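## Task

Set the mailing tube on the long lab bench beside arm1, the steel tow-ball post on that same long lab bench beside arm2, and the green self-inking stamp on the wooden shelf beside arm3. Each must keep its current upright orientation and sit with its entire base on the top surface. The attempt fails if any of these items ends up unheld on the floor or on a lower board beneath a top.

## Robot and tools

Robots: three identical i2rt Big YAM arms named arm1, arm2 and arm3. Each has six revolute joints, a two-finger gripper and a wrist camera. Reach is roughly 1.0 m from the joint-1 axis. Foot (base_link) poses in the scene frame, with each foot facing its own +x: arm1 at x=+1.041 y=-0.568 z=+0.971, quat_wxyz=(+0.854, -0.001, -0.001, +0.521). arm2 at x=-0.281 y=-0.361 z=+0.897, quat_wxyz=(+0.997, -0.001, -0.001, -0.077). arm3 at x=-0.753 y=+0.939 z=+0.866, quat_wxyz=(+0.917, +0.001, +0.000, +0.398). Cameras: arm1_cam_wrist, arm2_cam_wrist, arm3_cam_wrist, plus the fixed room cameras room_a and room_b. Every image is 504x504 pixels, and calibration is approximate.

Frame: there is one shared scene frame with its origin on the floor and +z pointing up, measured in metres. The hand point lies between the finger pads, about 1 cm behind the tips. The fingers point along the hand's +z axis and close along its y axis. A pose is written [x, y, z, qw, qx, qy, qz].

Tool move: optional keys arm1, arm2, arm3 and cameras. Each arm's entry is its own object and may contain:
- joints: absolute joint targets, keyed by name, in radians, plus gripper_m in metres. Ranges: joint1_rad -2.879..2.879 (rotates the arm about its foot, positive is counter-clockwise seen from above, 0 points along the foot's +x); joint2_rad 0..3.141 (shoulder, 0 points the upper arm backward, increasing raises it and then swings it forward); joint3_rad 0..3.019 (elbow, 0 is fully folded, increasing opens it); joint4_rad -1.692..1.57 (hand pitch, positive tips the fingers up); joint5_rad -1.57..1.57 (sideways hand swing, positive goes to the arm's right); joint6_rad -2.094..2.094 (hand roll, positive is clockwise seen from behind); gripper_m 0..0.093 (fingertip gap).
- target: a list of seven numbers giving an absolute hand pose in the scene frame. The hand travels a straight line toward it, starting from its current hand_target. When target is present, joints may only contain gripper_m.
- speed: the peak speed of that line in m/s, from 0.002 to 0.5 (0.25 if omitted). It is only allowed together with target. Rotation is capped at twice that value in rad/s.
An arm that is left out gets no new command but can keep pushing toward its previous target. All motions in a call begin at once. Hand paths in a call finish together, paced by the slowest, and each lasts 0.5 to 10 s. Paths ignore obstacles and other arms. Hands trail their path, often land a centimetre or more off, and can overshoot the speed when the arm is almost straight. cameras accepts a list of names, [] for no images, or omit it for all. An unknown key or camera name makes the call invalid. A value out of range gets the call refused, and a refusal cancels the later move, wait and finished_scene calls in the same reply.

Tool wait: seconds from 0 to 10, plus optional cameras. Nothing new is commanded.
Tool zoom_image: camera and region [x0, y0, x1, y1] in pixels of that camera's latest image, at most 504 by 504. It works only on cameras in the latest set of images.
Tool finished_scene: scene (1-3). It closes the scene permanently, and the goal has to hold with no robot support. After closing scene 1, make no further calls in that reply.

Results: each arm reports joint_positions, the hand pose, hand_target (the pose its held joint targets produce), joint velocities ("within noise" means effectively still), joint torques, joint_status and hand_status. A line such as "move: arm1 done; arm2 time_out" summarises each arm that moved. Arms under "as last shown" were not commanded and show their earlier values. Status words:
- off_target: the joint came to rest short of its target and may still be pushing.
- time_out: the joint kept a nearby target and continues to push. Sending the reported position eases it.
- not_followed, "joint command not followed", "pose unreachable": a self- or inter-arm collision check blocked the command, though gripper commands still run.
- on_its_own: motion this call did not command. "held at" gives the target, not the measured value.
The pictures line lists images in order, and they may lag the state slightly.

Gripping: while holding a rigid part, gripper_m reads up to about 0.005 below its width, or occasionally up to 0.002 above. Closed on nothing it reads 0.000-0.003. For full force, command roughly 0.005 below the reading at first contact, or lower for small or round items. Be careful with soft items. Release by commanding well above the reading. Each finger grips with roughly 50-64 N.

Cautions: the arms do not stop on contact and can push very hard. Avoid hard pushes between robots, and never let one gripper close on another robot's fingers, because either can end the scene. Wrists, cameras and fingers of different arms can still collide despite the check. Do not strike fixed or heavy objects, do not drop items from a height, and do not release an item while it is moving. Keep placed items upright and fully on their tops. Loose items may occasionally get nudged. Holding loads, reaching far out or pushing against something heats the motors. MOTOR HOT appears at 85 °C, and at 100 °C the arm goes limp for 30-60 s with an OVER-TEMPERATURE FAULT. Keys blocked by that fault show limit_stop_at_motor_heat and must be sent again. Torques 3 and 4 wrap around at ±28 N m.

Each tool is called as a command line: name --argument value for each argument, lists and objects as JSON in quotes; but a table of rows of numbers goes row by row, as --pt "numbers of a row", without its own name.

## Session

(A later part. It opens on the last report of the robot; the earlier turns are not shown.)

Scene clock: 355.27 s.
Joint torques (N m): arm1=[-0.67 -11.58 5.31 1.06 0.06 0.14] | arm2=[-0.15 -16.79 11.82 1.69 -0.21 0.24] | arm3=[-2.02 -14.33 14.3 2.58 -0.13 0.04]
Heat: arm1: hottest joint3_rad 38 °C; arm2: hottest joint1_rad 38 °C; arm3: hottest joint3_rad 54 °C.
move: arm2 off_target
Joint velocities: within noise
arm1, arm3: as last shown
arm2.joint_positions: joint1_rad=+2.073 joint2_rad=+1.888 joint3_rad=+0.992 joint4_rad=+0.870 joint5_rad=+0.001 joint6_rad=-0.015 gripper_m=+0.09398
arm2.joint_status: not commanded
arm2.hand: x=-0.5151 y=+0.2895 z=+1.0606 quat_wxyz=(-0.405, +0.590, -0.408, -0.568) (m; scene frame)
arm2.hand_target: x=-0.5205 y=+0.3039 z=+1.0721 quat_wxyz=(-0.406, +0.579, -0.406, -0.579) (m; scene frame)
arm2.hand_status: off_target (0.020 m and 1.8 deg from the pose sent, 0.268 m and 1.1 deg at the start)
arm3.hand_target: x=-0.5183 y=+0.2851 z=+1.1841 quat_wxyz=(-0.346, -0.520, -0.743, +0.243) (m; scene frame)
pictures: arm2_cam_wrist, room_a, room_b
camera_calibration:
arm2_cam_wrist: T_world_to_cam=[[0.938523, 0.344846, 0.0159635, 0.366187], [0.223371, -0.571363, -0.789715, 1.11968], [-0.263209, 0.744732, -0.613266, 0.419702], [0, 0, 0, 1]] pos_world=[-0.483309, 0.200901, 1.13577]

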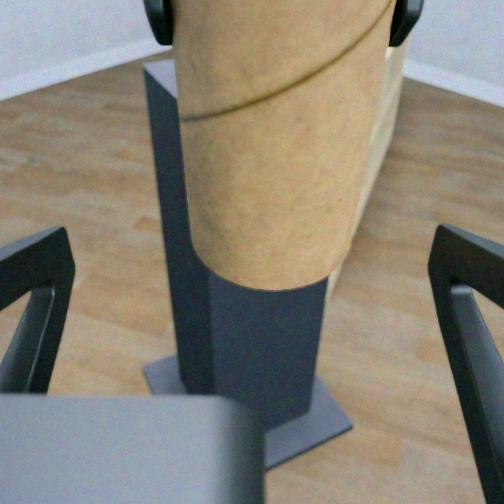

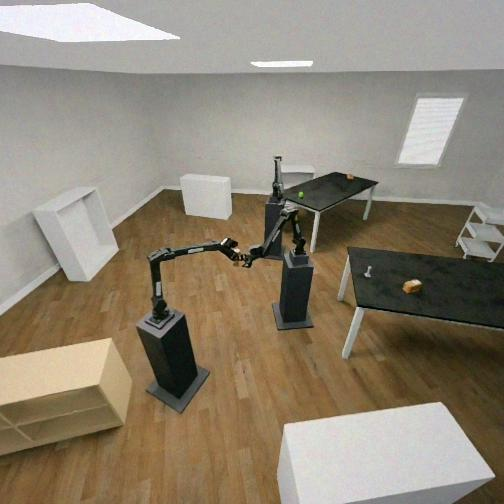

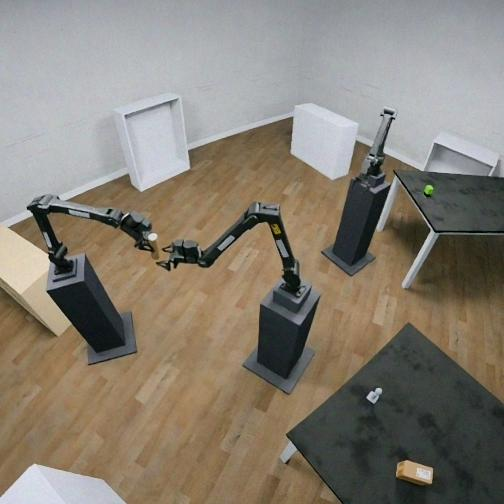

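move --arm2 '{"target":[-0.525,0.332,1.072,0.4056,-0.5793,0.4056,0.5793],"speed":0.15}' --cameras '["arm2_cam_wrist"]'

Scene clock: 368.40 s.
Joint torques (N m): arm1=[-0.62 -11.58 5.31 1.03 0.06 0.14] | arm2=[-0.56 -17.73 12.53 1.7 -0.24 0.19] | arm3=[-2.2 -14.27 14.24 2.54 -0.13 0.04]
Heat: arm1: hottest joint3_rad 38 °C; arm2: hottest joint1_rad 38 °C; arm3: hottest joint3_rad 56 °C.
move: arm2 off_target
Joint velocities: within noise
arm1, arm3: as last shown
arm2.joint_positions: joint1_rad=+2.073 joint2_rad=+1.936 joint3_rad=+1.075 joint4_rad=+0.833 joint5_rad=-0.009 joint6_rad=-0.015 gripper_m=+0.09398
arm2.joint_status: not commanded
arm2.hand: x=-0.5257 y=+0.3138 z=+1.0599 quat_wxyz=(-0.402, +0.592, -0.405, -0.569) (m; scene frame)
arm2.hand_target: x=-0.5244 y=+0.3306 z=+1.0723 quat_wxyz=(-0.406, +0.579, -0.405, -0.579) (m; scene frame)
arm2.hand_status: off_target (0.022 m and 1.9 deg from the pose sent, 0.045 m and 1.8 deg at the start)
pictures: arm2_cam_wrist
camera_calibration:
arm2_cam_wrist: T_world_to_cam=[[0.935054, 0.354161, 0.0156208, 0.363391], [0.229083, -0.570023, -0.789047, 1.13724], [-0.270545, 0.74138, -0.614135, 0.396506], [0, 0, 0, 1]] pos_world=[-0.493041, 0.225593, 1.13517]

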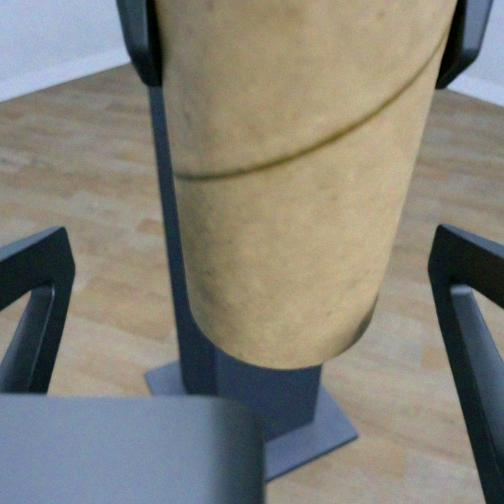

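move --arm2 '{"target":[-0.516,0.334,1.072,0.4056,-0.5793,0.4056,0.5793],"speed":0.15}' --cameras '[]'

move --arm2 '{"joints":{"gripper_m":0.045}}' --cameras '["arm2_cam_wrist"]'

Scene clock: 379.43 s.
Joint torques (N m): arm1=[-0.62 -11.58 5.31 1.05 0.05 0.14] | arm2=[-1.38 -17.96 12.11 1.91 -0.13 0.24] | arm3=[-2.14 -14.27 14.26 2.5 -0.11 0.05]
Heat: arm1: hottest joint3_rad 38 °C; arm2: hottest joint1_rad 38 °C; arm3: hottest joint3_rad 57 °C.
move: arm2 off_target
Joint velocities: within noise
arm1, arm3: as last shown
arm2.joint_positions: joint1_rad=+2.057 joint2_rad=+1.936 joint3_rad=+1.076 joint4_rad=+0.832 joint5_rad=-0.026 joint6_rad=-0.015 gripper_m=+0.09398
arm2.joint_status: not commanded
arm2.hand: x=-0.5177 y=+0.3168 z=+1.0601 quat_wxyz=(-0.402, +0.592, -0.405, -0.569) (m; scene frame)
arm2.hand_target: x=-0.5155 y=+0.3328 z=+1.0724 quat_wxyz=(-0.406, +0.579, -0.405, -0.579) (m; scene frame)
arm2.hand_status: off_target (0.021 m and 1.9 deg from the pose sent, 0.026 m and 1.9 deg at the start)
pictures: none
No camera images: "cameras" was empty.

Scene clock: 380.20 s.
Joint torques (N m): arm1=[-0.73 -11.58 5.31 1.05 0.06 0.14] | arm2=[-0.21 -17.85 12.15 1.85 -0.14 0.26] | arm3=[-1.96 -14.33 14.2 2.54 -0.15 0.05]
Heat: arm1: hottest joint3_rad 38 °C; arm2: hottest joint1_rad 38 °C; arm3: hottest joint3_rad 57 °C.
move: arm2 done
Joint velocities: within noise
arm1: as last shown
arm2.joint_positions: joint1_rad=+2.057 joint2_rad=+1.936 joint3_rad=+1.076 joint4_rad=+0.832 joint5_rad=-0.027 joint6_rad=-0.015 gripper_m=+0.04634
arm2.joint_status: all done
arm2.hand: x=-0.5179 y=+0.3167 z=+1.0601 quat_wxyz=(-0.401, +0.592, -0.405, -0.570) (m; scene frame)
arm2.hand_target: x=-0.5156 y=+0.3328 z=+1.0724 quat_wxyz=(-0.406, +0.579, -0.405, -0.579) (m; scene frame)
arm2.hand_status: not commanded
arm3.joint_positions: joint1_rad=-2.037 joint2_rad=+1.670 joint3_rad=+1.527 joint4_rad=-0.654 joint5_rad=-0.003 joint6_rad=-0.007 gripper_m=+0.04628
arm3.joint_status: not commanded
arm3.hand: x=-0.5183 y=+0.3021 z=+1.1333 quat_wxyz=(-0.308, -0.527, -0.762, +0.215) (m; scene frame)
arm3.hand_target: x=-0.5185 y=+0.2850 z=+1.1841 quat_wxyz=(-0.346, -0.520, -0.742, +0.243) (m; scene frame)
arm3.hand_status: not commanded
pictures: arm2_cam_wrist
camera_calibration:
arm2_cam_wrist: T_world_to_cam=[[0.934389, 0.355933, 0.0151283, 0.354555], [0.229794, -0.569714, -0.789063, 1.1376], [-0.272235, 0.740768, -0.614126, 0.395831], [0, 0, 0, 1]] pos_world=[-0.484949, 0.228692, 1.13537]

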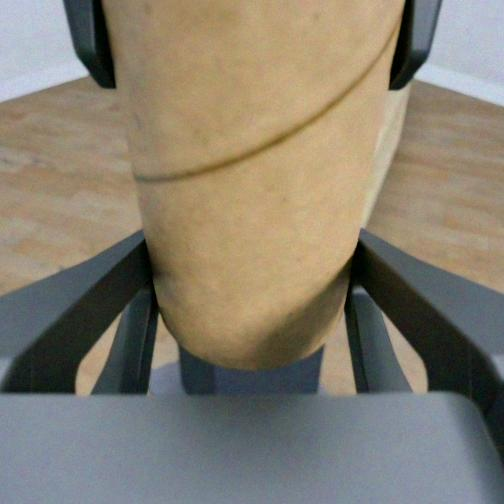

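move --arm3 '{"joints":{"gripper_m":0.09}}' --cameras '[]'

move --arm3 '{"target":[-0.565,0.415,1.27,0.3462,0.5199,0.7424,-0.2424]}' --cameras '["arm2_cam_wrist","room_b","arm3_cam_wrist"]'

Scene clock: 389.37 s.
Joint torques (N m): arm1=[-0.73 -11.52 5.3 1.06 0.05 0.14] | arm2=[-1.03 -18.37 12.37 1.89 -0.14 0.23] | arm3=[-1.96 -14.39 14.19 2.54 -0.14 0.05]
Heat: arm1: hottest joint3_rad 38 °C; arm2: hottest joint3_rad 39 °C; arm3: hottest joint3_rad 57 °C.
move: arm3 done
Joint velocities: within noise
arm1: as last shown
arm2.joint_positions: joint1_rad=+2.057 joint2_rad=+1.937 joint3_rad=+1.076 joint4_rad=+0.832 joint5_rad=-0.027 joint6_rad=-0.015 gripper_m=+0.04625
arm2.joint_status: not commanded
arm2.hand: x=-0.5179 y=+0.3168 z=+1.0596 quat_wxyz=(-0.401, +0.592, -0.405, -0.570) (m; scene frame)
arm2.hand_target: x=-0.5156 y=+0.3328 z=+1.0723 quat_wxyz=(-0.406, +0.579, -0.405, -0.579) (m; scene frame)
arm2.hand_status: not commanded
arm3.joint_positions: joint1_rad=-2.037 joint2_rad=+1.670 joint3_rad=+1.527 joint4_rad=-0.653 joint5_rad=-0.003 joint6_rad=-0.007 gripper_m=+0.08988
arm3.joint_status: all done
arm3.hand: x=-0.5182 y=+0.3019 z=+1.1335 quat_wxyz=(-0.309, -0.526, -0.762, +0.216) (m; scene frame)
arm3.hand_target: x=-0.5185 y=+0.2850 z=+1.1841 quat_wxyz=(-0.346, -0.520, -0.742, +0.243) (m; scene frame)
arm3.hand_status: not commanded
pictures: none
No camera images: "cameras" was empty.

Scene clock: 390.93 s.
Joint torques (N m): arm1=[-0.67 -11.58 5.33 1.05 0.06 0.14] | arm2=[0.09 -17.61 12.04 1.89 -0.16 0.23] | arm3=[-2.02 -8.7 9.33 1.59 -0.15 0.06]
Heat: arm1: hottest joint3_rad 38 °C; arm2: hottest joint3_rad 39 °C; arm3: hottest joint3_rad 57 °C.
move: arm3 done
Joint velocities: within noise
arm1.joint_positions: joint1_rad=+1.882 joint2_rad=+1.373 joint3_rad=+0.501 joint4_rad=+0.089 joint5_rad=-0.002 joint6_rad=-0.014 gripper_m=+0.08998
arm1.joint_status: not commanded
arm1.hand: x=+0.6111 y=-0.4968 z=+1.0174 quat_wxyz=(-0.033, +0.921, -0.069, -0.381) (m; scene frame)
arm1.hand_target: x=+0.6141 y=-0.5005 z=+1.0180 quat_wxyz=(-0.029, +0.922, -0.071, -0.380) (m; scene frame)
arm1.hand_status: not commanded
arm2: as last shown
arm3.joint_positions: joint1_rad=-2.037 joint2_rad=+1.307 joint3_rad=+1.437 joint4_rad=-0.822 joint5_rad=-0.003 joint6_rad=-0.007 gripper_m=+0.08996
arm3.joint_status: not commanded
arm3.hand: x=-0.5595 y=+0.4144 z=+1.2700 quat_wxyz=(-0.348, -0.515, -0.745, +0.243) (m; scene frame)
arm3.hand_target: x=-0.5649 y=+0.4149 z=+1.2699 quat_wxyz=(-0.346, -0.520, -0.742, +0.242) (m; scene frame)
arm3.hand_status: done (0.006 m and 0.7 deg from the pose sent, 0.183 m and 5.8 deg at the start)
pictures: arm2_cam_wrist, arm3_cam_wrist, room_b
camera_calibration:
arm2_cam_wrist: T_world_to_cam=[[0.934394, 0.355922, 0.0151122, 0.354678], [0.229994, -0.570317, -0.788569, 1.13698], [-0.27205, 0.74031, -0.61476, 0.396473], [0, 0, 0, 1]] pos_world=[-0.485048, 0.228689, 1.13497]
arm3_cam_wrist: T_world_to_cam=[[-0.933846, -0.357676, 0.000254381, -0.374417], [-0.346668, 0.904929, -0.24683, -0.251894], [0.0880549, -0.230589, -0.969059, 1.50021], [0, 0, 0, 1]] pos_world=[-0.569073, 0.439959, 1.39172]

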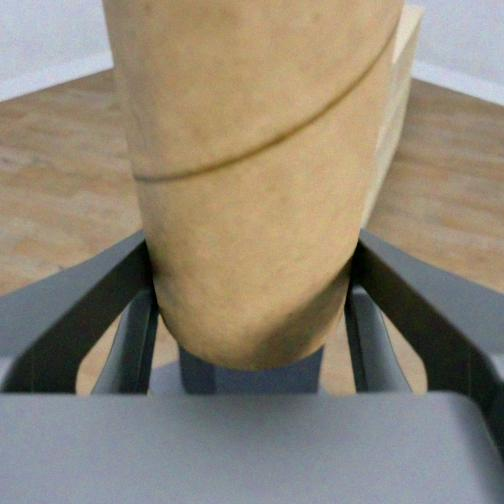

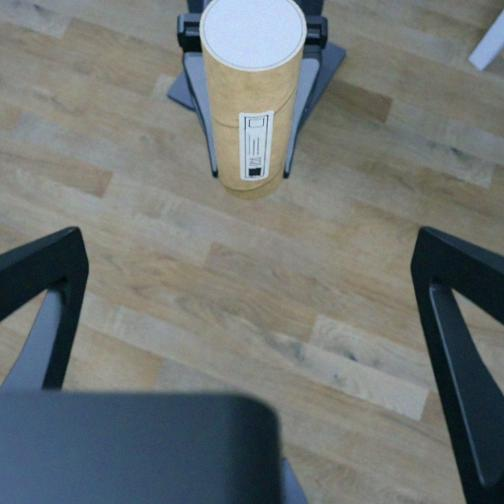

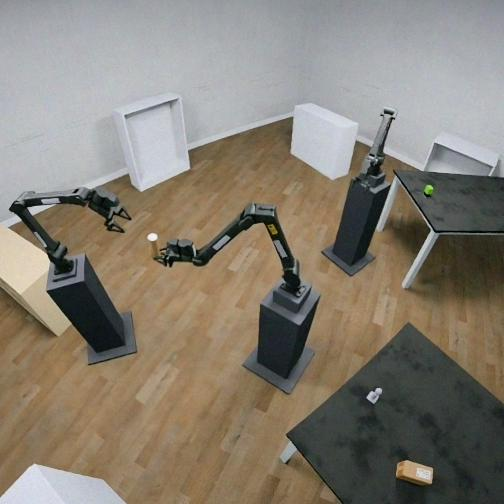

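move --arm1 '{"target":[0.533,-0.488,1.251,0.0297,-0.9211,0.0717,0.3815]}' --arm2 '{"joints":{"joint1_rad":0.0}}' --cameras '["arm2_cam_wrist","room_b","arm1_cam_wrist"]'

Scene clock: 409.87 s.
Joint torques (N m): arm1=[-0.56 -11.22 12.38 0.99 0.09 0.15] | arm2=[0.44 -19.08 9.87 1.99 -0.12 0.19] | arm3=[-1.96 -8.82 9.39 1.62 -0.16 0.05]
Heat: arm1: hottest joint3_rad 38 °C; arm2: hottest joint3_rad 40 °C; arm3: hottest joint3_rad 55 °C.
move: arm1 off_target; arm2 done
Joint velocities: within noise
arm1.joint_positions: joint1_rad=+1.883 joint2_rad=+1.220 joint3_rad=+1.028 joint4_rad=-0.631 joint5_rad=+0.000 joint6_rad=-0.013 gripper_m=+0.08998
arm1.joint_status: not commanded
arm1.hand: x=+0.5477 y=-0.4863 z=+1.2242 quat_wxyz=(-0.031, +0.929, -0.070, -0.363) (m; scene frame)
arm1.hand_target: x=+0.5343 y=-0.4883 z=+1.2511 quat_wxyz=(-0.029, +0.921, -0.072, -0.382) (m; scene frame)
arm1.hand_status: off_target (0.031 m and 2.3 deg from the pose sent, 0.247 m and 0.5 deg at the start)
arm2.joint_positions: joint1_rad=-0.003 joint2_rad=+1.946 joint3_rad=+1.104 joint4_rad=+0.831 joint5_rad=-0.028 joint6_rad=-0.014 gripper_m=+0.04625
arm2.joint_status: all done
arm2.hand: x=+0.4373 y=-0.4709 z=+1.0684 quat_wxyz=(-0.702, -0.041, -0.709, +0.051) (m; scene frame)
arm2.hand_target: x=+0.4434 y=-0.4693 z=+1.0741 quat_wxyz=(-0.707, -0.044, -0.705, +0.045) (m; scene frame)
arm2.hand_status: not commanded
arm3: as last shown
pictures: arm1_cam_wrist, arm2_cam_wrist, room_b
camera_calibration:
arm1_cam_wrist: T_world_to_cam=[[0.155314, 0.987681, 0.0190515, 0.371028], [0.980921, -0.151911, -0.121314, -0.460592], [-0.116926, 0.0375299, -0.992431, 1.42043], [0, 0, 0, 1]] pos_world=[0.560262, -0.489735, 1.34673]
arm2_cam_wrist: T_world_to_cam=[[-0.124369, -0.992114, 0.015564, -0.429943], [-0.596084, 0.0621655, -0.800512, 1.14687], [0.793231, -0.108836, -0.599115, 0.362456], [0, 0, 0, 1]] pos_world=[0.342648, -0.4584, 1.14193]

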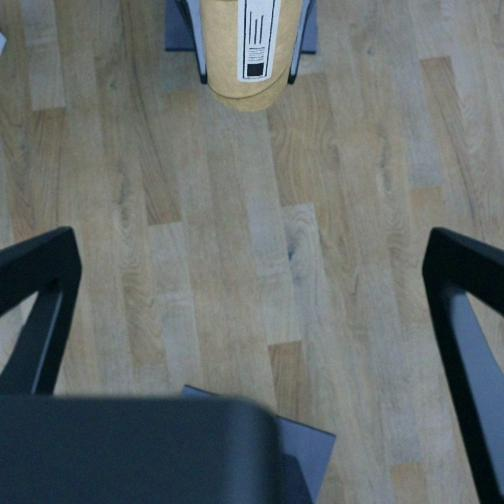

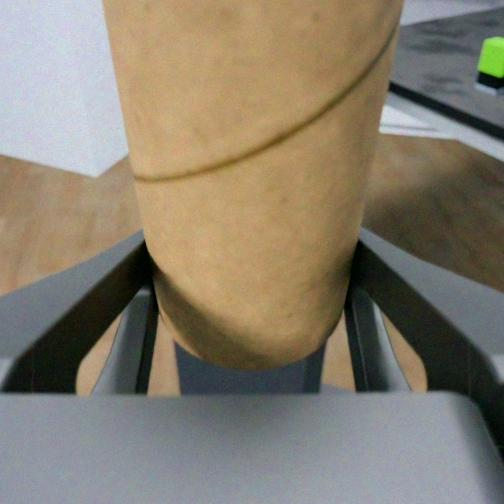

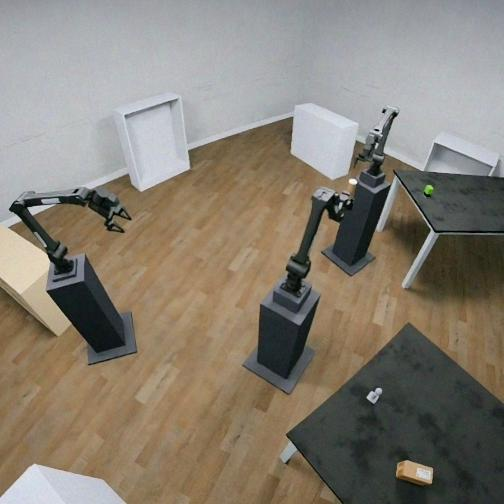

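move --arm1 '{"target":[0.425,-0.474,1.17,0.0297,-0.9211,0.0717,0.3815],"speed":0.15}' --cameras '["arm1_cam_wrist","arm2_cam_wrist"]'

Scene clock: 419.77 s.
Joint torques (N m): arm1=[-0.56 -15.5 11.93 1.99 0.09 0.15] | arm2=[0.32 -19.43 9.88 2 -0.1 0.2] | arm3=[-2.26 -8.64 9.4 1.58 -0.15 0.05]
Heat: arm1: hottest joint3_rad 40 °C; arm2: hottest joint3_rad 39 °C; arm3: hottest joint3_rad 54 °C.
move: arm1 off_target
Joint velocities: within noise
arm1.joint_positions: joint1_rad=+1.888 joint2_rad=+1.553 joint3_rad=+1.145 joint4_rad=-0.446 joint5_rad=+0.003 joint6_rad=-0.008 gripper_m=+0.08998
arm1.joint_status: not commanded
arm1.hand: x=+0.4514 y=-0.4730 z=+1.1411 quat_wxyz=(-0.030, +0.934, -0.070, -0.348) (m; scene frame)
arm1.hand_target: x=+0.4275 y=-0.4745 z=+1.1707 quat_wxyz=(-0.029, +0.921, -0.072, -0.382) (m; scene frame)
arm1.hand_status: off_target (0.039 m and 4.1 deg from the pose sent, 0.135 m and 2.3 deg at the start)
arm2, arm3: as last shown
pictures: arm1_cam_wrist, arm2_cam_wrist
camera_calibration:
arm1_cam_wrist: T_world_to_cam=[[0.155073, 0.987726, 0.0186772, 0.375032], [0.984099, -0.152791, -0.0905789, -0.411147], [-0.0866135, 0.0324265, -0.995714, 1.31374], [0, 0, 0, 1]] pos_world=[0.46024, -0.475848, 1.26387]
arm2_cam_wrist: T_world_to_cam=[[-0.124369, -0.992114, 0.015564, -0.429943], [-0.596084, 0.0621655, -0.800512, 1.14687], [0.793231, -0.108836, -0.599115, 0.362456], [0, 0, 0, 1]] pos_world=[0.342648, -0.4584, 1.14193]

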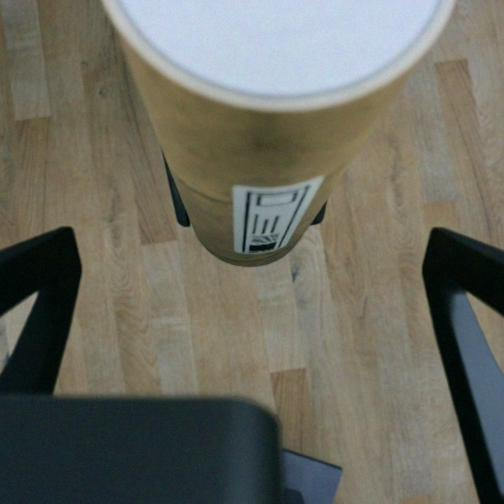

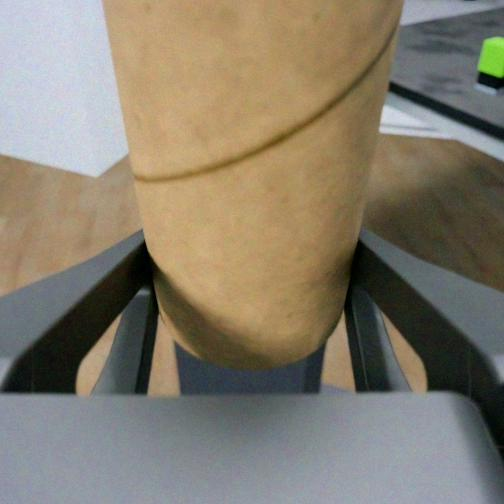

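move --arm1 '{"target":[0.409,-0.474,1.176,0.0297,-0.9211,0.0717,0.3815],"speed":0.15}' --cameras '["arm1_cam_wrist","room_b"]'

Scene clock: 435.73 s.
Joint torques (N m): arm1=[-0.67 -15.79 12.14 1.26 0.1 0.14] | arm2=[0.44 -18.73 9.8 2.04 -0.13 0.24] | arm3=[-1.96 -8.64 9.33 1.61 -0.16 0.06]
Heat: arm1: hottest joint3_rad 43 °C; arm2: hottest joint3_rad 39 °C; arm3: hottest joint3_rad 52 °C.
move: arm1 off_target
Joint velocities: within noise
arm1.joint_positions: joint1_rad=+1.893 joint2_rad=+1.584 joint3_rad=+1.202 joint4_rad=-0.446 joint5_rad=+0.006 joint6_rad=-0.006 gripper_m=+0.08998
arm1.joint_status: not commanded
arm1.hand: x=+0.4310 y=-0.4720 z=+1.1520 quat_wxyz=(-0.031, +0.930, -0.070, -0.360) (m; scene frame)
arm1.hand_target: x=+0.4109 y=-0.4742 z=+1.1763 quat_wxyz=(-0.030, +0.921, -0.072, -0.382) (m; scene frame)
arm1.hand_status: off_target (0.033 m and 2.7 deg from the pose sent, 0.055 m and 4.1 deg at the start)
arm2, arm3: as last shown
pictures: arm1_cam_wrist, room_b
camera_calibration:
arm1_cam_wrist: T_world_to_cam=[[0.155337, 0.987671, 0.0194138, 0.375952], [0.981569, -0.152103, -0.115701, -0.359452], [-0.111321, 0.0370287, -0.993094, 1.33263], [0, 0, 0, 1]] pos_world=[0.442777, -0.475336, 1.27454]

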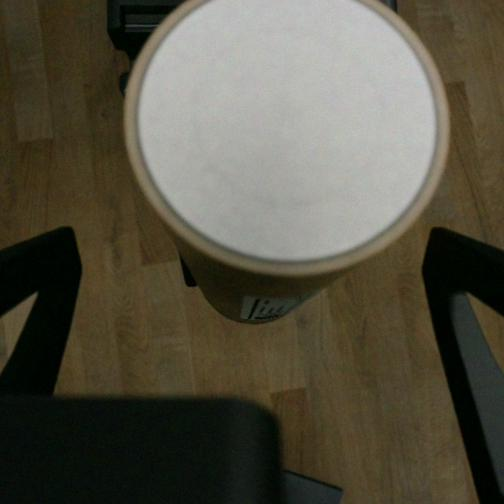

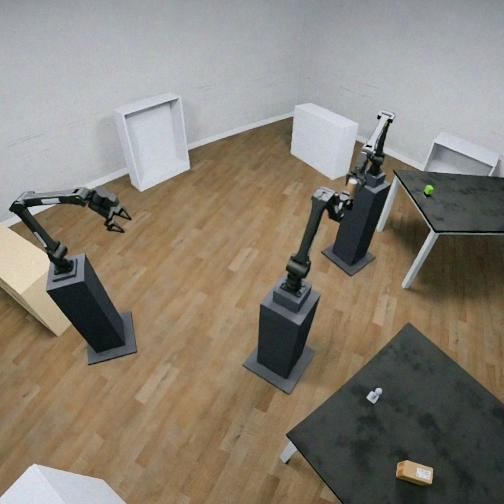

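move --arm1 '{"target":[0.398,-0.469,1.176,0.0297,-0.9211,0.0717,0.3815],"speed":0.15}' --cameras '["arm1_cam_wrist"]'

move --arm1 '{"joints":{"gripper_m":0.045}}' --cameras '["arm1_cam_wrist","room_a","room_b","arm2_cam_wrist"]'

zoom_image --camera "room_a" --region '[240, 140, 340, 240]'

zoom_image --camera "room_b" --region '[300, 130, 400, 230]'

Scene clock: 467.37 s.
Joint torques (N m): arm1=[-1.2 -16.15 12.26 1.05 -0.04 0.11] | arm2=[0.15 -18.96 9.95 1.85 -0.11 0.21] | arm3=[-1.85 -8.59 9.33 1.62 -0.15 0.06]
Heat: arm1: hottest joint3_rad 45 °C; arm2: hottest joint2_rad 39 °C; arm3: hottest joint3_rad 51 °C.
move: arm1 off_target
Joint velocities: within noise
arm1.joint_positions: joint1_rad=+1.893 joint2_rad=+1.613 joint3_rad=+1.236 joint4_rad=-0.446 joint5_rad=+0.006 joint6_rad=-0.005 gripper_m=+0.08998
arm1.joint_status: not commanded
arm1.hand: x=+0.4185 y=-0.4702 z=+1.1529 quat_wxyz=(-0.031, +0.929, -0.070, -0.363) (m; scene frame)
arm1.hand_target: x=+0.3997 y=-0.4692 z=+1.1763 quat_wxyz=(-0.030, +0.921, -0.072, -0.382) (m; scene frame)
arm1.hand_status: off_target (0.031 m and 2.3 deg from the pose sent, 0.041 m and 2.7 deg at the start)
arm2, arm3: as last shown
pictures: arm1_cam_wrist
camera_calibration:
arm1_cam_wrist: T_world_to_cam=[[0.155414, 0.987669, 0.0188771, 0.376628], [0.980858, -0.152017, -0.12169, -0.339601], [-0.11732, 0.0374281, -0.992389, 1.33392], [0, 0, 0, 1]] pos_world=[0.431061, -0.473535, 1.27533]

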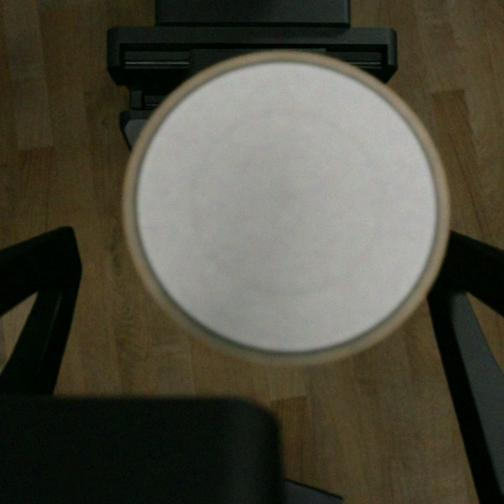

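Scene clock: 468.13 s.
Joint torques (N m): arm1=[-1.14 -16.15 12.23 1.06 -0.12 0.11] | arm2=[-0.21 -18.96 9.88 1.98 -0.14 0.14] | arm3=[-2.02 -8.82 9.33 1.62 -0.16 0.07]
Heat: arm1: hottest joint3_rad 45 °C; arm2: hottest joint2_rad 39 °C; arm3: hottest joint3_rad 51 °C.
move: arm1 done
Joint velocities: within noise
arm1.joint_positions: joint1_rad=+1.893 joint2_rad=+1.613 joint3_rad=+1.236 joint4_rad=-0.446 joint5_rad=+0.008 joint6_rad=-0.004 gripper_m=+0.04554
arm1.joint_status: all done
arm1.hand: x=+0.4184 y=-0.4698 z=+1.1531 quat_wxyz=(-0.032, +0.928, -0.071, -0.363) (m; scene frame)
arm1.hand_target: x=+0.3997 y=-0.4693 z=+1.1762 quat_wxyz=(-0.030, +0.921, -0.072, -0.382) (m; scene frame)
arm1.hand_status: not commanded
arm2.joint_positions: joint1_rad=-0.004 joint2_rad=+1.946 joint3_rad=+1.104 joint4_rad=+0.831 joint5_rad=-0.027 joint6_rad=-0.007 gripper_m=+0.04625
arm2.joint_status: not commanded
arm2.hand: x=+0.4372 y=-0.4714 z=+1.0684 quat_wxyz=(-0.702, -0.044, -0.709, +0.049) (m; scene frame)
arm2.hand_target: x=+0.4434 y=-0.4692 z=+1.0741 quat_wxyz=(-0.707, -0.044, -0.705, +0.045) (m; scene frame)
arm2.hand_status: not commanded
arm3: as last shown
pictures: arm1_cam_wrist, arm2_cam_wrist, room_a, room_b
camera_calibration:
arm1_cam_wrist: T_world_to_cam=[[0.157845, 0.987265, 0.0198317, 0.373971], [0.980448, -0.154302, -0.122119, -0.339901], [-0.117504, 0.0387199, -0.992317, 1.33471], [0, 0, 0, 1]] pos_world=[0.43106, -0.473335, 1.27553]
arm2_cam_wrist: T_world_to_cam=[[-0.125942, -0.992003, 0.00832732, -0.421974], [-0.59519, 0.0688429, -0.80063, 1.14976], [0.793654, -0.105789, -0.599101, 0.363673], [0, 0, 0, 1]] pos_world=[0.34255, -0.459279, 1.14192]

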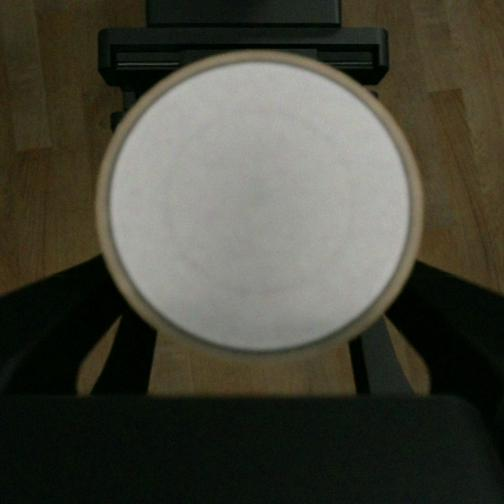

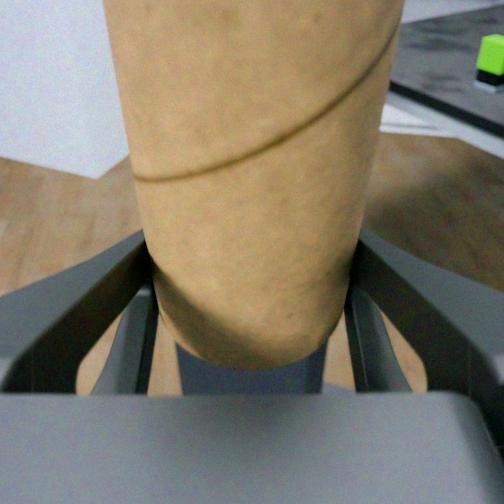

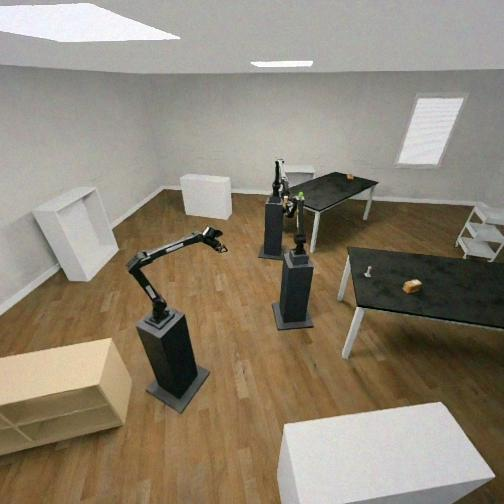

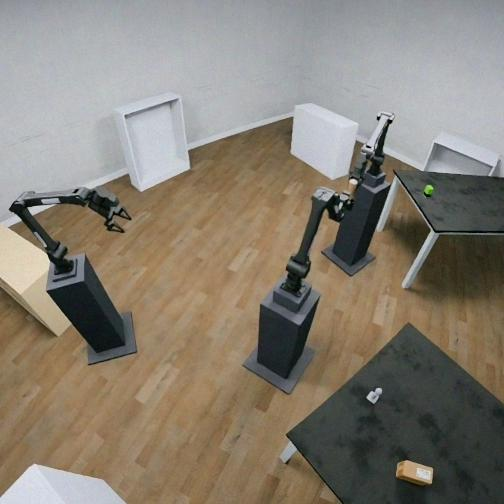

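Scaled by 5.040 from the camera's 504x504 image, which has a finer 720x720 frame.

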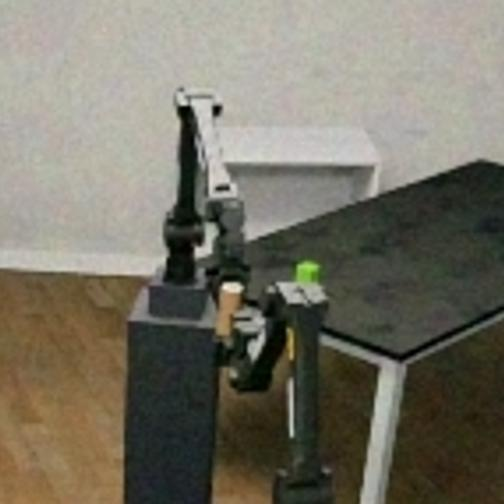

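Scaled by 5.040 from the camera's 504x504 image, which has a finer 720x720 frame.

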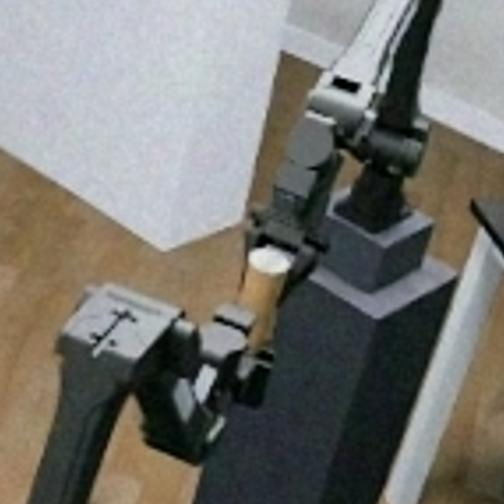

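move --arm2 '{"joints":{"gripper_m":0.09}}' --cameras '[]'

move --arm2 '{"target":[0.29,-0.451,1.072,0.707,0.044,0.705,-0.045]}' --cameras '["arm2_cam_wrist"]'

move --arm1 '{"joints":{"joint1_rad":-1.859}}' --cameras '["arm1_cam_wrist","room_b","room_a"]'

zoom_image --camera "room_b" --region '[374, 80, 504, 210]'

Scene clock: 518.47 s.
Joint torques (N m): arm1=[-1.14 -16.21 12.23 1.03 -0.05 0.09] | arm2=[0.21 -18.96 9.89 2.04 -0.12 0.16] | arm3=[-2.2 -8.64 9.36 1.59 -0.16 0.05]
Heat: arm1: hottest joint3_rad 47 °C; arm2: hottest joint2_rad 39 °C; arm3: hottest joint3_rad 50 °C.
move: arm2 done
Joint velocities: within noise
arm1, arm3: as last shown
arm1.joint_positions: joint1_rad=+1.893 joint2_rad=+1.614 joint3_rad=+1.236 joint4_rad=-0.446 joint5_rad=+0.006 joint6_rad=-0.004 gripper_m=+0.04540
arm1.hand: x=+0.4183 y=-0.4701 z=+1.1522 quat_wxyz=(-0.031, +0.929, -0.070, -0.363) (m; scene frame)
arm2.joint_positions: joint1_rad=-0.004 joint2_rad=+1.946 joint3_rad=+1.104 joint4_rad=+0.831 joint5_rad=-0.027 joint6_rad=-0.006 gripper_m=+0.08987
arm2.joint_status: all done
arm2.hand: x=+0.4372 y=-0.4714 z=+1.0684 quat_wxyz=(-0.702, -0.044, -0.709, +0.049) (m; scene frame)
arm2.hand_target: x=+0.4434 y=-0.4692 z=+1.0741 quat_wxyz=(-0.707, -0.044, -0.705, +0.045) (m; scene frame)
arm2.hand_status: not commanded
pictures: none
No camera images: "cameras" was empty.

Scene clock: 519.83 s.
Joint torques (N m): arm1=[-1.08 -16.32 12.21 1.05 -0.05 0.08] | arm2=[-0.79 -15.74 6.5 2.89 -0.21 0.12] | arm3=[-1.96 -8.76 9.36 1.58 -0.16 0.05]
Heat: arm1: hottest joint3_rad 47 °C; arm2: hottest joint2_rad 39 °C; arm3: hottest joint3_rad 50 °C.
move: arm2 off_target
Joint velocities: within noise
arm1, arm3: as last shown
arm2.joint_positions: joint1_rad=-0.004 joint2_rad=+1.708 joint3_rad=+0.659 joint4_rad=+1.007 joint5_rad=-0.039 joint6_rad=-0.006 gripper_m=+0.08995
arm2.joint_status: not commanded
arm2.hand: x=+0.2922 y=-0.4460 z=+1.0529 quat_wxyz=(-0.691, -0.041, -0.720, +0.043) (m; scene frame)
arm2.hand_target: x=+0.2900 y=-0.4509 z=+1.0718 quat_wxyz=(-0.707, -0.044, -0.705, +0.045) (m; scene frame)
arm2.hand_status: off_target (0.020 m and 2.5 deg from the pose sent, 0.149 m and 0.9 deg at the start)
pictures: arm2_cam_wrist
camera_calibration:
arm2_cam_wrist: T_world_to_cam=[[-0.113246, -0.993546, 0.00642395, -0.417256], [-0.620153, 0.0656318, -0.781731, 1.03522], [0.776264, -0.0925119, -0.623583, 0.508959], [0, 0, 0, 1]] pos_world=[0.199656, -0.435422, 1.12932]

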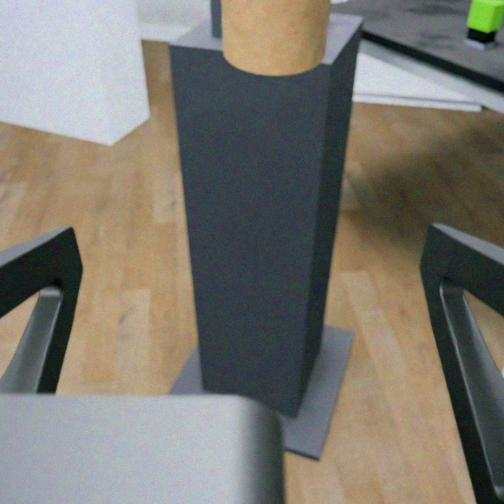

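Scene clock: 522.50 s.
Joint torques (N m): arm1=[-0.91 -19.49 9.42 1.06 -0.04 0.09] | arm2=[-0.67 -15.74 6.61 2.84 -0.17 0.11] | arm3=[-2.02 -8.64 9.39 1.59 -0.16 0.05]
Heat: arm1: hottest joint3_rad 47 °C; arm2: hottest joint2_rad 39 °C; arm3: hottest joint3_rad 50 °C.
move: arm1 done
Joint velocities: within noise
arm1.joint_positions: joint1_rad=-1.865 joint2_rad=+1.646 joint3_rad=+1.277 joint4_rad=-0.446 joint5_rad=+0.006 joint6_rad=-0.004 gripper_m=+0.04540
arm1.joint_status: all done
arm1.hand: x=+1.5028 y=-1.0163 z=+1.1569 quat_wxyz=(-0.342, -0.348, -0.862, +0.142) (m; scene frame)
arm1.hand_target: x=+1.5081 y=-1.0161 z=+1.1793 quat_wxyz=(-0.357, -0.346, -0.856, +0.144) (m; scene frame)
arm1.hand_status: not commanded
arm2.joint_positions: joint1_rad=-0.004 joint2_rad=+1.708 joint3_rad=+0.659 joint4_rad=+1.007 joint5_rad=-0.040 joint6_rad=-0.006 gripper_m=+0.08995
arm2.joint_status: not commanded
arm2.hand: x=+0.2922 y=-0.4459 z=+1.0529 quat_wxyz=(-0.691, -0.041, -0.720, +0.043) (m; scene frame)
arm2.hand_target: x=+0.2901 y=-0.4509 z=+1.0719 quat_wxyz=(-0.707, -0.044, -0.705, +0.045) (m; scene frame)
arm2.hand_status: not commanded
arm3.joint_positions: joint1_rad=-2.037 joint2_rad=+1.307 joint3_rad=+1.437 joint4_rad=-0.822 joint5_rad=-0.003 joint6_rad=-0.007 gripper_m=+0.08996
arm3.joint_status: not commanded
arm3.hand: x=-0.5595 y=+0.4144 z=+1.2700 quat_wxyz=(-0.348, -0.515, -0.745, +0.243) (m; scene frame)
arm3.hand_target: x=-0.5649 y=+0.4149 z=+1.2699 quat_wxyz=(-0.346, -0.520, -0.742, +0.242) (m; scene frame)
arm3.hand_status: not commanded
pictures: arm1_cam_wrist, room_a, room_b
camera_calibration:
arm1_cam_wrist: T_world_to_cam=[[-0.698047, -0.715823, 0.0180797, 0.299758], [-0.711174, 0.690129, -0.133989, 1.92724], [0.0834354, -0.106389, -0.990818, 1.03592], [0, 0, 0, 1]] pos_world=[1.49341, -1.00526, 1.27922]

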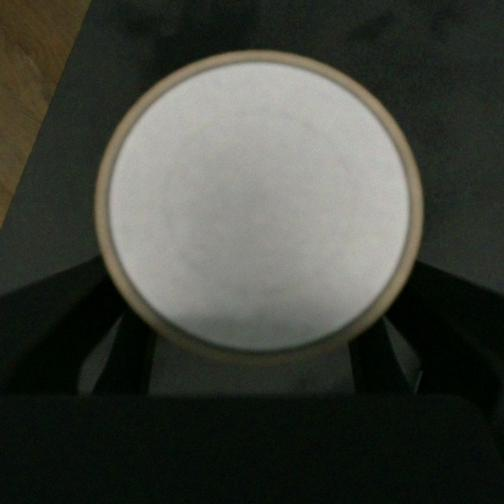

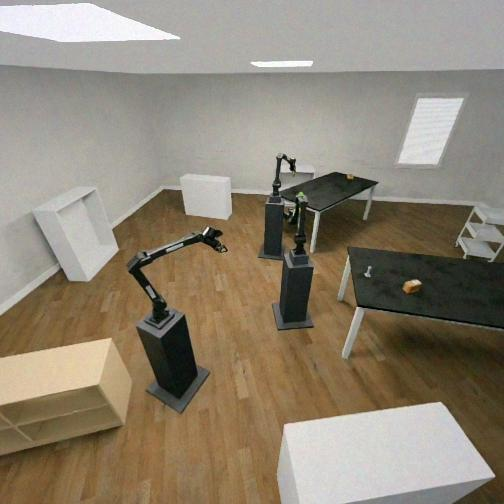

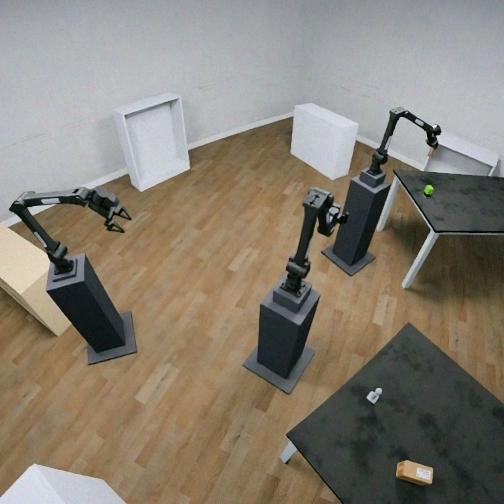

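Scaled by 3.877 from the camera's 504x504 image, which has a finer 720x720 frame.

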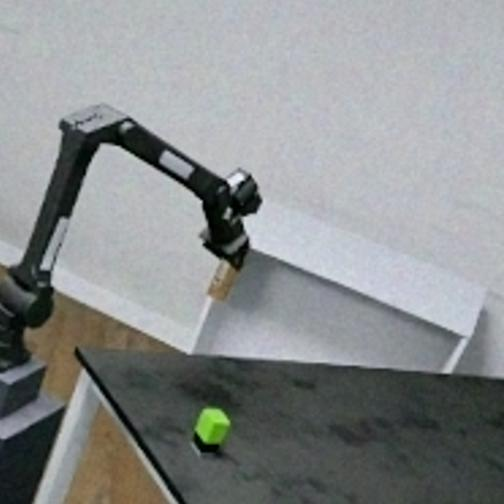

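move --arm1 '{"target":[1.475,-0.987,0.985,0.3958,0.3374,0.8392,-0.1591],"speed":0.2}' --cameras '["arm1_cam_wrist","room_a","room_b"]'

zoom_image --camera "room_b" --region '[374, 80, 504, 210]'

zoom_image --camera "room_a" --region '[240, 120, 340, 220]'

Scene clock: 539.30 s.
Joint torques (N m): arm1=[-1.32 -16.73 5.55 2.29 -0.05 0.03] | arm2=[-0.79 -16.15 6.52 2.81 -0.2 0.13] | arm3=[-1.85 -8.76 9.36 1.59 -0.17 0.06]
Heat: arm1: hottest joint3_rad 48 °C; arm2: hottest joint2_rad 39 °C; arm3: hottest joint3_rad 50 °C.
move: arm1 done
Joint velocities: within noise
arm1.joint_positions: joint1_rad=-1.865 joint2_rad=+1.830 joint3_rad=+0.896 joint4_rad=+0.220 joint5_rad=+0.000 joint6_rad=-0.004 gripper_m=+0.04539
arm1.joint_status: not commanded
arm1.hand: x=+1.4715 y=-0.9845 z=+0.9820 quat_wxyz=(-0.386, -0.339, -0.843, +0.157) (m; scene frame)
arm1.hand_target: x=+1.4749 y=-0.9869 z=+0.9849 quat_wxyz=(-0.396, -0.337, -0.839, +0.159) (m; scene frame)
arm1.hand_status: done (0.005 m and 1.2 deg from the pose sent, 0.177 m and 7.1 deg at the start)
arm2, arm3: as last shown
pictures: arm1_cam_wrist, room_a, room_b
camera_calibration:
arm1_cam_wrist: T_world_to_cam=[[-0.696113, -0.717804, 0.0135535, 0.303387], [-0.700198, 0.674627, -0.233667, 1.92598], [0.158584, -0.172149, -0.972222, 0.675037], [0, 0, 0, 1]] pos_world=[1.45271, -0.965339, 1.10221]

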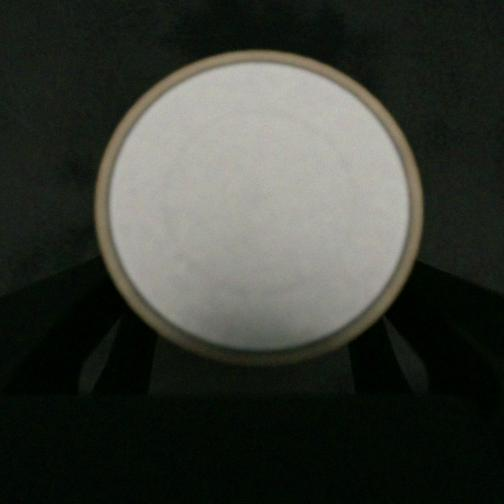

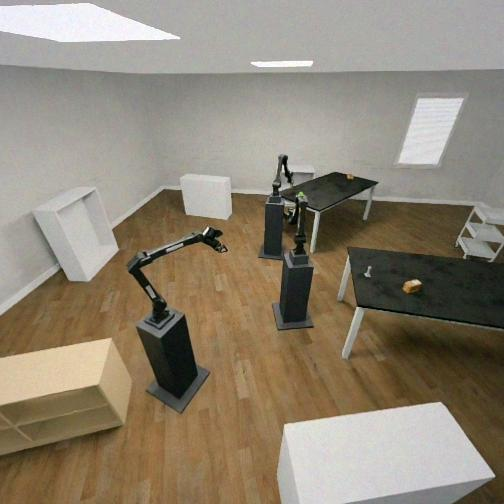

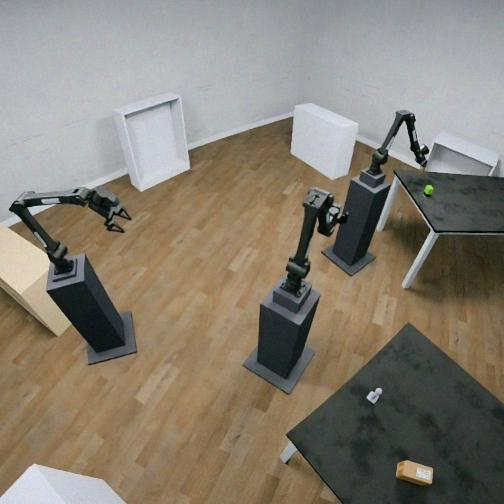

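Scaled by 3.877 from the camera's 504x504 image, which has a finer 720x720 frame.

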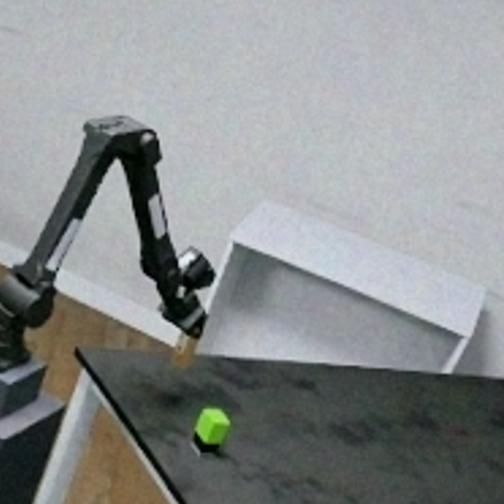

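Scaled by 5.040 from the camera's 504x504 image, which has a finer 720x720 frame.

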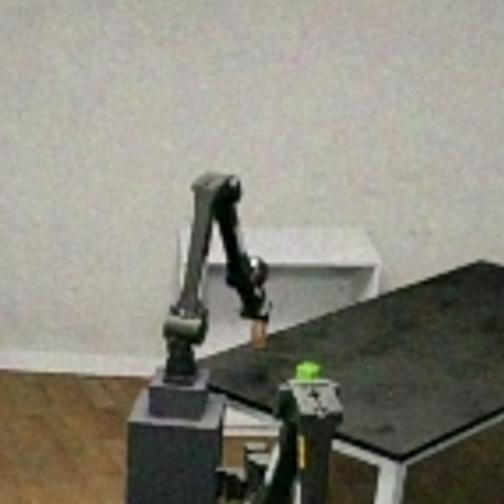

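move --arm1 '{"target":[1.478,-0.989,0.925,0.3958,0.3374,0.8392,-0.1591],"speed":0.1}' --cameras '[]'

move --arm1 '{"target":[1.478,-0.989,0.905,0.3958,0.3374,0.8392,-0.1591],"speed":0.03}' --cameras '["arm1_cam_wrist","room_b"]'

zoom_image --camera "room_b" --region '[374, 100, 474, 200]'

Scene clock: 555.13 s.
Joint torques (N m): arm1=[-1.2 -17.14 4.93 2.25 -0.01 0.03] | arm2=[-0.79 -15.79 6.48 3.04 -0.2 0.11] | arm3=[-2.08 -8.76 9.42 1.62 -0.16 0.05]
Heat: arm1: hottest joint3_rad 46 °C; arm2: hottest joint2_rad 39 °C; arm3: hottest joint3_rad 49 °C.
move: arm1 done
Joint velocities: within noise
arm1.joint_positions: joint1_rad=-1.865 joint2_rad=+1.981 joint3_rad=+0.896 joint4_rad=+0.370 joint5_rad=+0.000 joint6_rad=-0.004 gripper_m=+0.04539
arm1.joint_status: not commanded
arm1.hand: x=+1.4728 y=-0.9857 z=+0.9224 quat_wxyz=(-0.386, -0.339, -0.844, +0.156) (m; scene frame)
arm1.hand_target: x=+1.4780 y=-0.9889 z=+0.9252 quat_wxyz=(-0.396, -0.337, -0.839, +0.159) (m; scene frame)
arm1.hand_status: done (0.007 m and 1.3 deg from the pose sent, 0.058 m and 1.2 deg at the start)
arm2, arm3: as last shown
pictures: none
No camera images: "cameras" was empty.

Scene clock: 556.33 s.
Joint torques (N m): arm1=[-1.2 -17.08 4.86 2.15 -0.02 0.04] | arm2=[-1.32 -15.62 6.49 2.99 -0.2 0.12] | arm3=[-2.08 -8.7 9.36 1.63 -0.16 0.05]
Heat: arm1: hottest joint3_rad 46 °C; arm2: hottest joint2_rad 39 °C; arm3: hottest joint3_rad 49 °C.
move: arm1 done
Joint velocities: within noise
arm1.joint_positions: joint1_rad=-1.865 joint2_rad=+2.030 joint3_rad=+0.896 joint4_rad=+0.418 joint5_rad=+0.000 joint6_rad=-0.004 gripper_m=+0.04539
arm1.joint_status: not commanded
arm1.hand: x=+1.4718 y=-0.9847 z=+0.9032 quat_wxyz=(-0.385, -0.339, -0.844, +0.156) (m; scene frame)
arm1.hand_target: x=+1.4779 y=-0.9888 z=+0.9052 quat_wxyz=(-0.396, -0.337, -0.839, +0.159) (m; scene frame)
arm1.hand_status: done (0.008 m and 1.4 deg from the pose sent, 0.018 m and 1.3 deg at the start)
arm2, arm3: as last shown
pictures: arm1_cam_wrist, room_b
camera_calibration:
arm1_cam_wrist: T_world_to_cam=[[-0.696058, -0.717856, 0.0136107, 0.304328], [-0.700545, 0.674876, -0.231904, 1.90712], [0.157288, -0.170953, -0.972644, 0.60175], [0, 0, 0, 1]] pos_world=[1.45321, -0.965735, 1.02341]

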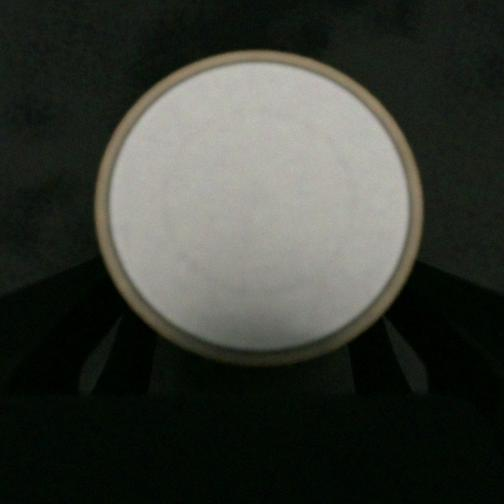

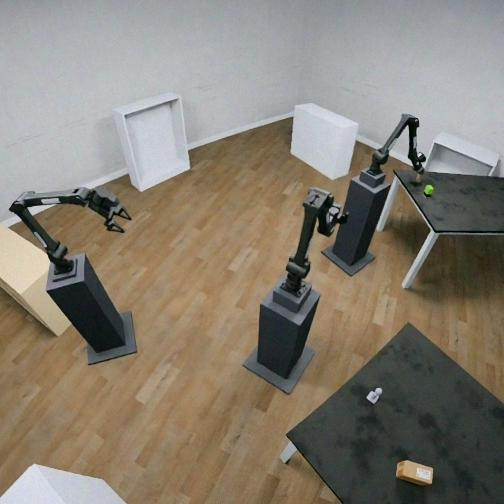

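Scaled by 5.040 from the camera's 504x504 image, which has a finer 720x720 frame.

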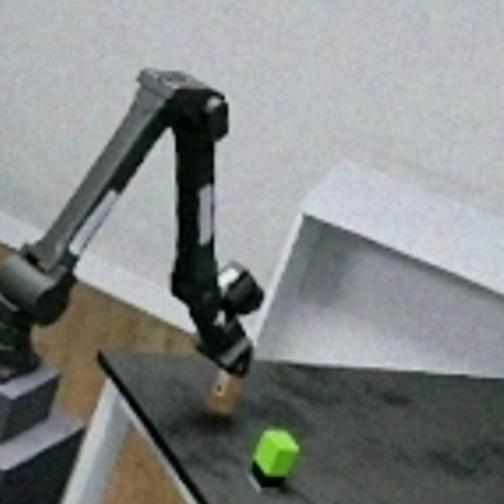

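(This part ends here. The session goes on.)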